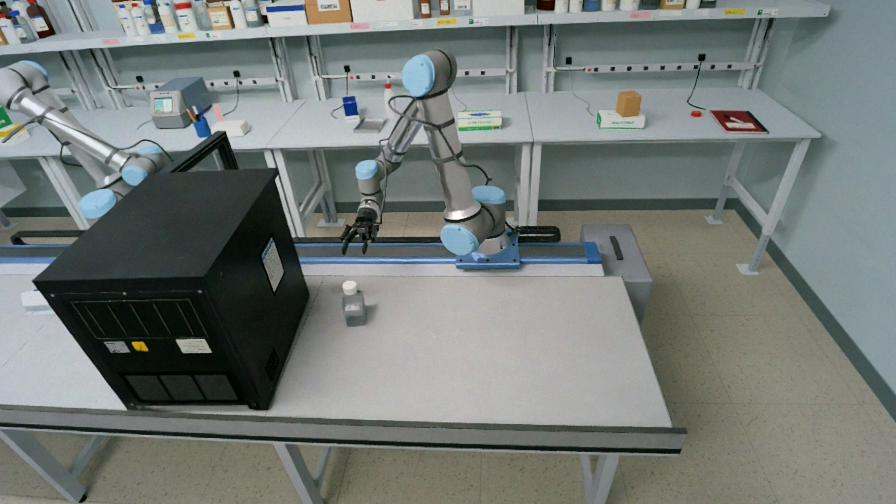

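>>> execute_actions([
  {"rows":[[0,0,0,0,0,0,0.05,-0.1,-1,-0.001,0.005,0.0216,0.0093,0,0,-1,0,-1],[0,0,0,0,0,0,0.05,-0.1,-1,-0.002,0.009,0.0432,0.0185,0,0,-1,0,-1],[0,0,0,0,0,0,0.05,-0.1,-1,-0.0025,0.0125,0.0651,0.0278,0,0,-1,0,-1]],"steps":25},
])

>>> execute_actions([
  {"rows":[[0,0,0,0,0,0,0.05,-0.1,-1,0,0.0035,0.0216,0.0093,0,0,-1,0,-1],[0,0,0,0,0,0,0.05,-0.1,-1,0,0.0063,0.0432,0.0185,0,0,-1,0,-1],[0,0,0,0,0,0,0.05,-0.1,-1,0,0.0088,0.0651,0.0278,0,0,-1,0,-1]],"steps":25},
])

Scene clock: 1150.03 s.
left_arm: end_effector_position=(+0.2838, +0.7516, +0.2367) position_measured=123 object_status=3 end_effector_quat_wxyz=(+0.708, +0.003, +0.706, +0.004) | right_arm: end_effector_position=(-0.1399, +0.0853, +0.2827) position_measured=210 object_status=2 end_effector_quat_wxyz=(+0.558, -0.432, +0.559, +0.434)
Joint positions: left_arm=[1.25 -2.038 -1.346 2.29 -0.936 -0.469 -3.138] | right_arm=[-0.5 1.755 -1.72 2.556 -0.837 -4.277 3.145]
Joint torques (N m): left_arm=[-11.12 -60.16 -31.08 4.49 -1.63 -1.77] | right_arm=[8.02 -2.73 -37.61 -6.48 7.15 -2.97]
Wrist force (N): left_arm=[5.3 2.9 -5.8] | right_arm=[-4.5 11.2 -3.8]
Wrist torque (N m): left_arm=[0.60 -1.08 -0.05] | right_arm=[-0.48 1.93 0.02]
Wrist force, peak (N): left_arm=[5.8 2.9 -5.8] | right_arm=[-42.2 59.1 -12.2]
Hand target: left_arm +0.2838, +0.7516, +0.2367; +0.708, +0.003, +0.706, +0.004 | right_arm -0.1399, +0.0853, +0.2827; +0.558, -0.432, +0.559, +0.434
Off the commanded pose: left_arm 0.000 m, 0 deg | right_arm 0.000 m, 0 deg.
left_rail: position_m=1.250 speed_m_s=0.20 position_status=done
right_rail: position_m=-0.500 speed_m_s=0.25 position_status=done

Scene clock: 1151.07 s.
left_arm: end_effector_position=(+0.2838, +0.7516, +0.2367) position_measured=123 object_status=3 end_effector_quat_wxyz=(+0.708, +0.003, +0.706, +0.004) | right_arm: end_effector_position=(-0.1353, +0.1244, +0.2827) position_measured=210 object_status=2 end_effector_quat_wxyz=(+0.577, -0.408, +0.578, +0.410)
Joint positions: left_arm=[1.25 -2.038 -1.346 2.29 -0.936 -0.469 -3.138] | right_arm=[-0.5 1.797 -1.611 2.464 -0.853 -4.147 3.145]
Joint torques (N m): left_arm=[-11.84 -62.66 -32.32 4.39 -1.68 -1.71] | right_arm=[-15.28 -16.56 -29.86 -3.65 19.81 -1.7]
Wrist force (N): left_arm=[5.7 3.0 -5.3] | right_arm=[-5.0 44.2 -9.6]
Wrist torque (N m): left_arm=[0.61 -1.15 -0.04] | right_arm=[-0.62 1.94 -0.03]
Wrist force, peak (N): left_arm=[5.8 3.0 -5.6] | right_arm=[-5.0 44.2 -9.6]
Hand target: left_arm +0.2838, +0.7516, +0.2367; +0.708, +0.003, +0.706, +0.004 | right_arm -0.1353, +0.1244, +0.2827; +0.577, -0.408, +0.578, +0.410
Off the commanded pose: left_arm 0.000 m, 0 deg | right_arm 0.000 m, 0 deg.
left_rail: position_m=1.250 speed_m_s=0.20 position_status=done
right_rail: position_m=-0.500 speed_m_s=0.25 position_status=done

>>> execute_actions([
  {"rows":[[0,0,0,0,0,0,0.05,-0.1,-1,0,0.005,0.0216,0.0093,0,0,-1,0,-1],[0,0,0,0,0,0,0.05,-0.1,-1,0,0.009,0.0432,0.0185,0,0,-1,0,-1],[0,0,0,0,0,0,0.05,-0.1,-1,0,0.0127,0.0651,0.0278,0,0,-1,0,-1]],"steps":15},
  {"rows":[[0,0,0,0,0,0,0.05,-0.1,-1,0,0.004,0.0216,0.0093,0,0,-1,0,-1],[0,0,0,0,0,0,0.05,-0.1,-1,0,0.0072,0.0432,0.0185,0,0,-1,0,-1],[0,0,0,0,0,0,0.05,-0.1,-1,0,0.0102,0.0651,0.0278,0,0,-1,0,-1]],"steps":25},
])

>>> execute_actions([
  {"rows":[[0,0,0,0,0,0,0.05,-0.1,-1,0,0.004,0.0216,0.0093,0,0,-1,0,-1],[0,0,0,0,0,0,0.05,-0.1,-1,0,0.0072,0.0432,0.0185,0,0,-1,0,-1],[0,0,0,0,0,0,0.05,-0.1,-1,0,0.0102,0.0651,0.0278,0,0,-1,0,-1]],"steps":25},
])

Scene clock: 1162.20 s.
left_arm: end_effector_position=(+0.2838, +0.7516, +0.2367) position_measured=123 object_status=3 end_effector_quat_wxyz=(+0.708, +0.003, +0.706, +0.004) | right_arm: end_effector_position=(-0.1189, +0.2018, +0.2828) position_measured=210 object_status=2 end_effector_quat_wxyz=(+0.610, -0.356, +0.611, +0.358)
Joint positions: left_arm=[1.25 -2.038 -1.346 2.29 -0.936 -0.469 -3.138] | right_arm=[-0.5 1.827 -1.436 2.274 -0.838 -3.943 3.145]
Joint torques (N m): left_arm=[-10.51 -62.06 -31.7 4.02 -1.88 -2.17] | right_arm=[16.25 -30.08 -39.45 0.85 2.27 2.66]
Wrist force (N): left_arm=[5.7 2.8 -5.4] | right_arm=[-6.8 -0.7 -1.3]
Wrist torque (N m): left_arm=[0.58 -1.15 -0.05] | right_arm=[0.12 2.68 -0.03]
Wrist force, peak (N): left_arm=[5.9 3.0 -5.7] | right_arm=[-5.5 45.5 -9.7]
Hand target: left_arm +0.2838, +0.7516, +0.2367; +0.708, +0.003, +0.706, +0.004 | right_arm -0.1189, +0.2019, +0.2828; +0.610, -0.356, +0.611, +0.358
Off the commanded pose: left_arm 0.000 m, 0 deg | right_arm 0.000 m, 0 deg.
left_rail: position_m=1.250 speed_m_s=0.20 position_status=done
right_rail: position_m=-0.500 speed_m_s=0.25 position_status=done

Scene clock: 1163.23 s.
left_arm: end_effector_position=(+0.2838, +0.7516, +0.2367) position_measured=123 object_status=3 end_effector_quat_wxyz=(+0.708, +0.003, +0.706, +0.004) | right_arm: end_effector_position=(-0.1051, +0.2389, +0.2828) position_measured=210 object_status=2 end_effector_quat_wxyz=(+0.625, -0.329, +0.626, +0.331)
Joint positions: left_arm=[1.25 -2.038 -1.346 2.29 -0.936 -0.469 -3.138] | right_arm=[-0.5 1.823 -1.362 2.18 -0.818 -3.86 3.145]
Joint torques (N m): left_arm=[-8.41 -59.41 -31.47 4.11 -1.72 -1.77] | right_arm=[-4.75 -36.96 -41.63 1.03 0.12 1.85]
Wrist force (N): left_arm=[5.7 2.9 -5.1] | right_arm=[-7.4 -5.6 -0.4]
Wrist torque (N m): left_arm=[0.59 -1.16 -0.05] | right_arm=[0.25 2.63 -0.08]
Wrist force, peak (N): left_arm=[5.8 3.0 -5.5] | right_arm=[-15.1 6.8 -7.5]
Hand target: left_arm +0.2838, +0.7516, +0.2367; +0.708, +0.003, +0.706, +0.004 | right_arm -0.1051, +0.2389, +0.2828; +0.625, -0.329, +0.626, +0.331
Off the commanded pose: left_arm 0.000 m, 0 deg | right_arm 0.000 m, 0 deg.
left_rail: position_m=1.250 speed_m_s=0.20 position_status=done
right_rail: position_m=-0.500 speed_m_s=0.25 position_status=done

>>> execute_actions([
  {"rows":[[0,0,0,0,0,0,0.05,-0.1,-1,0,0.0036,0.0216,0.0093,0,0,-1,0,-1],[0,0,0,0,0,0,0.05,-0.1,-1,0,0.0066,0.0432,0.0185,0,0,-1,0,-1],[0,0,0,0,0,0,0.05,-0.1,-1,0,0.0092,0.0651,0.0278,0,0,-1,0,-1]],"steps":15},
  {"rows":[[0,0,0,0,0,0,0.05,-0.1,-1,0,0.0036,0.0216,0.0093,0,0,-1,0,-1],[0,0,0,0,0,0,0.05,-0.1,-1,0,0.0066,0.0432,0.0185,0,0,-1,0,-1],[0,0,0,0,0,0,0.05,-0.1,-1,0,0.0092,0.0651,0.0278,0,0,-1,0,-1]],"steps":15},
  {"rows":[[0,0,0,0,0,0,0.05,-0.1,-1,0,0.0036,0.0216,0.0093,0,0,-1,0,-1],[0,0,0,0,0,0,0.05,-0.1,-1,0,0.0066,0.0432,0.0185,0,0,-1,0,-1],[0,0,0,0,0,0,0.05,-0.1,-1,0,0.0092,0.0651,0.0278,0,0,-1,0,-1]],"steps":25},
])

Scene clock: 1174.93 s.
left_arm: end_effector_position=(+0.2838, +0.7516, +0.2367) position_measured=123 object_status=3 end_effector_quat_wxyz=(+0.708, +0.003, +0.706, +0.004) | right_arm: end_effector_position=(-0.0436, +0.3396, +0.2827) position_measured=210 object_status=2 end_effector_quat_wxyz=(+0.662, -0.244, +0.664, +0.246)
Joint positions: left_arm=[1.25 -2.038 -1.346 2.29 -0.936 -0.469 -3.138] | right_arm=[-0.5 1.77 -1.168 1.898 -0.728 -3.651 3.147]
Joint torques (N m): left_arm=[-10.39 -61.93 -30.88 4.09 -1.97 -1.49] | right_arm=[-32.87 -54.97 -27.32 6.14 15.07 1.83]
Wrist force (N): left_arm=[5.6 2.9 -5.3] | right_arm=[-10.6 34.3 -7.0]
Wrist torque (N m): left_arm=[0.60 -1.15 -0.05] | right_arm=[0.04 2.59 -0.12]
Wrist force, peak (N): left_arm=[6.0 2.9 -5.6] | right_arm=[-17.2 57.9 -9.2]
Hand target: left_arm +0.2838, +0.7516, +0.2367; +0.708, +0.003, +0.706, +0.004 | right_arm -0.0436, +0.3397, +0.2827; +0.662, -0.244, +0.664, +0.246
Off the commanded pose: left_arm 0.000 m, 0 deg | right_arm 0.000 m, 0 deg.
left_rail: position_m=1.250 speed_m_s=0.20 position_status=done
right_rail: position_m=-0.500 speed_m_s=0.25 position_status=done

>>> execute_actions([
  {"rows":[[0,0,0,0,0,0,0.05,-0.1,-1,0,0.0046,0.0216,0.0093,0,0,-1,0,-1],[0,0,0,0,0,0,0.05,-0.1,-1,0,0.0085,0.0432,0.0185,0,0,-1,0,-1],[0,0,0,0,0,0,0.05,-0.1,-1,0,0.0117,0.0651,0.0278,0,0,-1,0,-1]],"steps":15},
  {"rows":[[0,0,0,0,0,0,0.05,-0.1,-1,0,0.0038,0.0216,0.0093,0,0,-1,0,-1],[0,0,0,0,0,0,0.05,-0.1,-1,0,0.0069,0.0432,0.0185,0,0,-1,0,-1],[0,0,0,0,0,0,0.05,-0.1,-1,0,0.0097,0.0651,0.0278,0,0,-1,0,-1]],"steps":15},
  {"rows":[[0,0,0,0,0,0,0.05,-0.1,-1,0,0.0038,0.0216,0.0093,0,0,-1,0,-1],[0,0,0,0,0,0,0.05,-0.1,-1,0,0.0069,0.0432,0.0185,0,0,-1,0,-1],[0,0,0,0,0,0,0.05,-0.1,-1,0,0.0097,0.0651,0.0278,0,0,-1,0,-1]],"steps":25},
])

>>> execute_actions([
  {"rows":[[0,0,0,0,0,0,0.05,-0.1,-1,0,0.0037,0.0216,0.0093,0,0,-1,0,-1],[0,0,0,0,0,0,0.05,-0.1,-1,0,0.0068,0.0432,0.0185,0,0,-1,0,-1],[0,0,0,0,0,0,0.05,-0.1,-1,0,0.0095,0.0651,0.0278,0,0,-1,0,-1]],"steps":25},
])

Scene clock: 1186.67 s.
left_arm: end_effector_position=(+0.2838, +0.7516, +0.2367) position_measured=123 object_status=3 end_effector_quat_wxyz=(+0.708, +0.003, +0.706, +0.004) | right_arm: end_effector_position=(+0.0406, +0.4227, +0.2826) position_measured=210 object_status=2 end_effector_quat_wxyz=(+0.689, -0.156, +0.691, +0.157)
Joint positions: left_arm=[1.25 -2.038 -1.346 2.29 -0.936 -0.469 -3.138] | right_arm=[-0.5 1.688 -0.991 1.606 -0.609 -3.47 3.15]
Joint torques (N m): left_arm=[-8.95 -62.06 -30.28 4.28 -1.48 -1.54] | right_arm=[-6.99 -60.84 -37.07 4.07 2.3 1.47]
Wrist force (N): left_arm=[5.5 2.9 -5.3] | right_arm=[-20.1 0.7 -1.6]
Wrist torque (N m): left_arm=[0.61 -1.12 -0.05] | right_arm=[0.32 2.43 -0.06]
Wrist force, peak (N): left_arm=[5.9 3.1 -5.6] | right_arm=[-22.1 50.0 -7.1]
Hand target: left_arm +0.2838, +0.7516, +0.2367; +0.708, +0.003, +0.706, +0.004 | right_arm +0.0406, +0.4227, +0.2826; +0.689, -0.156, +0.691, +0.157
Off the commanded pose: left_arm 0.000 m, 0 deg | right_arm 0.000 m, 0 deg.
left_rail: position_m=1.250 speed_m_s=0.20 position_status=done
right_rail: position_m=-0.500 speed_m_s=0.25 position_status=done

Scene clock: 1187.70 s.
left_arm: end_effector_position=(+0.2838, +0.7516, +0.2367) position_measured=123 object_status=3 end_effector_quat_wxyz=(+0.708, +0.003, +0.706, +0.004) | right_arm: end_effector_position=(+0.0734, +0.4447, +0.2825) position_measured=210 object_status=2 end_effector_quat_wxyz=(+0.695, -0.125, +0.697, +0.127)
Joint positions: left_arm=[1.25 -2.038 -1.346 2.29 -0.936 -0.469 -3.138] | right_arm=[-0.5 1.656 -0.934 1.508 -0.565 -3.415 3.152]
Joint torques (N m): left_arm=[-7.39 -61.27 -30.05 4.05 -2.04 -1.58] | right_arm=[-9.8 -61.77 -36.17 4.6 2.62 1.9]
Wrist force (N): left_arm=[5.6 2.9 -5.5] | right_arm=[-23.8 1.5 -1.8]
Wrist torque (N m): left_arm=[0.59 -1.13 -0.04] | right_arm=[0.32 2.42 -0.05]
Wrist force, peak (N): left_arm=[5.8 3.4 -5.6] | right_arm=[-31.6 37.4 -3.0]
Hand target: left_arm +0.2838, +0.7516, +0.2367; +0.708, +0.003, +0.706, +0.004 | right_arm +0.0734, +0.4447, +0.2825; +0.695, -0.125, +0.697, +0.127
Off the commanded pose: left_arm 0.000 m, 0 deg | right_arm 0.000 m, 0 deg.
left_rail: position_m=1.250 speed_m_s=0.20 position_status=done
right_rail: position_m=-0.500 speed_m_s=0.25 position_status=done

>>> execute_actions([
  {"rows":[[0,0,0,0,0,0,0.05,-0.1,-1,-0.001,0.0037,0.0216,0.0093,0,0,-1,0,-1],[0,0,0,0,0,0,0.05,-0.1,-1,-0.001,0.0068,0.0432,0.0185,0,0,-1,0,-1],[0,0,0,0,0,0,0.05,-0.1,-1,-0.001,0.0095,0.0651,0.0278,0,0,-1,0,-1]],"steps":15},
  {"rows":[[0,0,0,0,0,0,0.05,-0.1,-1,0,0.0037,0.0216,0.0093,0,0,-1,0,-1],[0,0,0,0,0,0,0.05,-0.1,-1,0,0.0068,0.0432,0.0185,0,0,-1,0,-1],[0,0,0,0,0,0,0.05,-0.1,-1,0,0.0095,0.0651,0.0278,0,0,-1,0,-1]],"steps":25},
])

>>> execute_actions([
  {"rows":[[0,0,0,0,0,0,0.05,-0.1,-1,0,0.0037,0.0216,0.0093,0,0,-1,0,-1],[0,0,0,0,0,0,0.05,-0.1,-1,0,0.0064,0.0384,0.0165,0,0,-1,0,-1]],"steps":25},
])

Scene clock: 1201.83 s.
left_arm: end_effector_position=(+0.2838, +0.7516, +0.2367) position_measured=123 object_status=3 end_effector_quat_wxyz=(+0.708, +0.003, +0.706, +0.004) | right_arm: end_effector_position=(+0.1440, +0.4797, +0.2829) position_measured=210 object_status=2 end_effector_quat_wxyz=(+0.703, -0.064, +0.705, +0.066)
Joint positions: left_arm=[1.25 -2.038 -1.346 2.29 -0.936 -0.469 -3.138] | right_arm=[-0.5 1.589 -0.823 1.307 -0.469 -3.307 3.159]
Joint torques (N m): left_arm=[-9.1 -60.99 -29.88 3.72 -1.29 -1.12] | right_arm=[-11.92 -81.14 -42.18 3.49 3.49 2.11]
Wrist force (N): left_arm=[5.7 3.0 -5.4] | right_arm=[-14.2 3.5 -1.9]
Wrist torque (N m): left_arm=[0.62 -1.17 -0.04] | right_arm=[0.36 2.57 0.05]
Wrist force, peak (N): left_arm=[5.9 3.2 -5.7] | right_arm=[-24.9 47.9 -4.6]
Hand target: left_arm +0.2838, +0.7516, +0.2367; +0.708, +0.003, +0.706, +0.004 | right_arm +0.1440, +0.4797, +0.2830; +0.703, -0.064, +0.705, +0.066
Off the commanded pose: left_arm 0.000 m, 0 deg | right_arm 0.000 m, 0 deg.
left_rail: position_m=1.250 speed_m_s=0.20 position_status=done
right_rail: position_m=-0.500 speed_m_s=0.25 position_status=done

Scene clock: 1202.87 s.
left_arm: end_effector_position=(+0.2838, +0.7516, +0.2367) position_measured=123 object_status=3 end_effector_quat_wxyz=(+0.708, +0.003, +0.706, +0.004) | right_arm: end_effector_position=(+0.1660, +0.4877, +0.2829) position_measured=210 object_status=2 end_effector_quat_wxyz=(+0.705, -0.046, +0.707, +0.047)
Joint positions: left_arm=[1.25 -2.038 -1.346 2.29 -0.936 -0.469 -3.138] | right_arm=[-0.5 1.568 -0.789 1.245 -0.436 -3.276 3.163]
Joint torques (N m): left_arm=[-9.05 -62.81 -31.37 3.47 -1.43 -1.28] | right_arm=[-10.72 -79.33 -43.46 3.74 2.51 1.8]
Wrist force (N): left_arm=[5.7 3.0 -5.2] | right_arm=[-15.5 -0.1 -1.0]
Wrist torque (N m): left_arm=[0.63 -1.16 -0.04] | right_arm=[0.28 2.57 0.05]
Wrist force, peak (N): left_arm=[5.8 3.1 -5.6] | right_arm=[-22.2 15.9 -2.0]
Hand target: left_arm +0.2838, +0.7516, +0.2367; +0.708, +0.003, +0.706, +0.004 | right_arm +0.1660, +0.4877, +0.2829; +0.705, -0.046, +0.707, +0.047
Off the commanded pose: left_arm 0.000 m, 0 deg | right_arm 0.000 m, 0 deg.
left_rail: position_m=1.250 speed_m_s=0.20 position_status=done
right_rail: position_m=-0.500 speed_m_s=0.25 position_status=done

>>> execute_actions([
  {"rows":[[0,0,0,0,0,0,0.05,-0.1,-1,0,0.0037,0.0216,0.0093,0,0,-1,0,-1],[0,0,0,0,0,0,0.05,-0.1,-1,0,0.0068,0.0432,0.0185,0,0,-1,0,-1],[0,0,0,0,0,0,0.05,-0.1,-1,0,0.0095,0.0651,0.0278,0,0,-1,0,-1]],"steps":25},
])

>>> execute_actions([
  {"rows":[[0,0,0,0,0,0,0.05,-0.1,-1,0,0.0013,0.0075,0.0035,0,0,-1,0,-1],[0,0,0,0,0,0,0.05,-0.1,-1,0,0.0026,0.015,0.0065,0,0,-1,0,-1]],"steps":25},
])

Scene clock: 1211.10 s.
left_arm: end_effector_position=(+0.2838, +0.7516, +0.2367) position_measured=123 object_status=3 end_effector_quat_wxyz=(+0.708, +0.003, +0.706, +0.004) | right_arm: end_effector_position=(+0.2040, +0.4985, +0.2828) position_measured=210 object_status=2 end_effector_quat_wxyz=(+0.706, -0.015, +0.708, +0.016)
Joint positions: left_arm=[1.25 -2.038 -1.346 2.29 -0.936 -0.469 -3.138] | right_arm=[-0.5 1.532 -0.732 1.14 -0.38 -3.225 3.17]
Joint torques (N m): left_arm=[-7.3 -61.88 -29.24 3.39 -1.44 -0.92] | right_arm=[-11.05 -81.03 -40.94 4.82 1.97 1.98]
Wrist force (N): left_arm=[5.4 3.0 -5.3] | right_arm=[-19.8 -2.2 -1.3]
Wrist torque (N m): left_arm=[0.62 -1.09 -0.04] | right_arm=[0.22 2.45 0.06]
Wrist force, peak (N): left_arm=[6.0 3.1 -5.6] | right_arm=[-30.1 35.4 -2.8]
Hand target: left_arm +0.2838, +0.7516, +0.2367; +0.708, +0.003, +0.706, +0.004 | right_arm +0.2040, +0.4985, +0.2828; +0.706, -0.015, +0.708, +0.016
Off the commanded pose: left_arm 0.000 m, 0 deg | right_arm 0.000 m, 0 deg.
left_rail: position_m=1.250 speed_m_s=0.20 position_status=done
right_rail: position_m=-0.500 speed_m_s=0.25 position_status=done

Scene clock: 1212.13 s.
left_arm: end_effector_position=(+0.2838, +0.7516, +0.2367) position_measured=123 object_status=3 end_effector_quat_wxyz=(+0.708, +0.003, +0.706, +0.004) | right_arm: end_effector_position=(+0.2129, +0.5005, +0.2828) position_measured=210 object_status=2 end_effector_quat_wxyz=(+0.706, -0.008, +0.708, +0.009)
Joint positions: left_arm=[1.25 -2.038 -1.346 2.29 -0.936 -0.469 -3.138] | right_arm=[-0.5 1.524 -0.717 1.111 -0.356 -3.213 3.182]
Joint torques (N m): left_arm=[-8.01 -60.93 -27.93 3.55 -1.98 -1.33] | right_arm=[-9.78 -81.81 -43.03 3.13 1.51 1.44]
Wrist force (N): left_arm=[5.9 2.8 -5.3] | right_arm=[-20.8 -2.7 -0.3]
Wrist torque (N m): left_arm=[0.58 -1.20 -0.04] | right_arm=[0.23 2.54 0.07]
Wrist force, peak (N): left_arm=[5.7 3.1 -5.6] | right_arm=[-21.4 -1.0 -3.1]
Hand target: left_arm +0.2838, +0.7516, +0.2367; +0.708, +0.003, +0.706, +0.004 | right_arm +0.2129, +0.5005, +0.2828; +0.706, -0.008, +0.708, +0.009
Off the commanded pose: left_arm 0.000 m, 0 deg | right_arm 0.000 m, 0 deg.
left_rail: position_m=1.250 speed_m_s=0.20 position_status=done
right_rail: position_m=-0.500 speed_m_s=0.25 position_status=done


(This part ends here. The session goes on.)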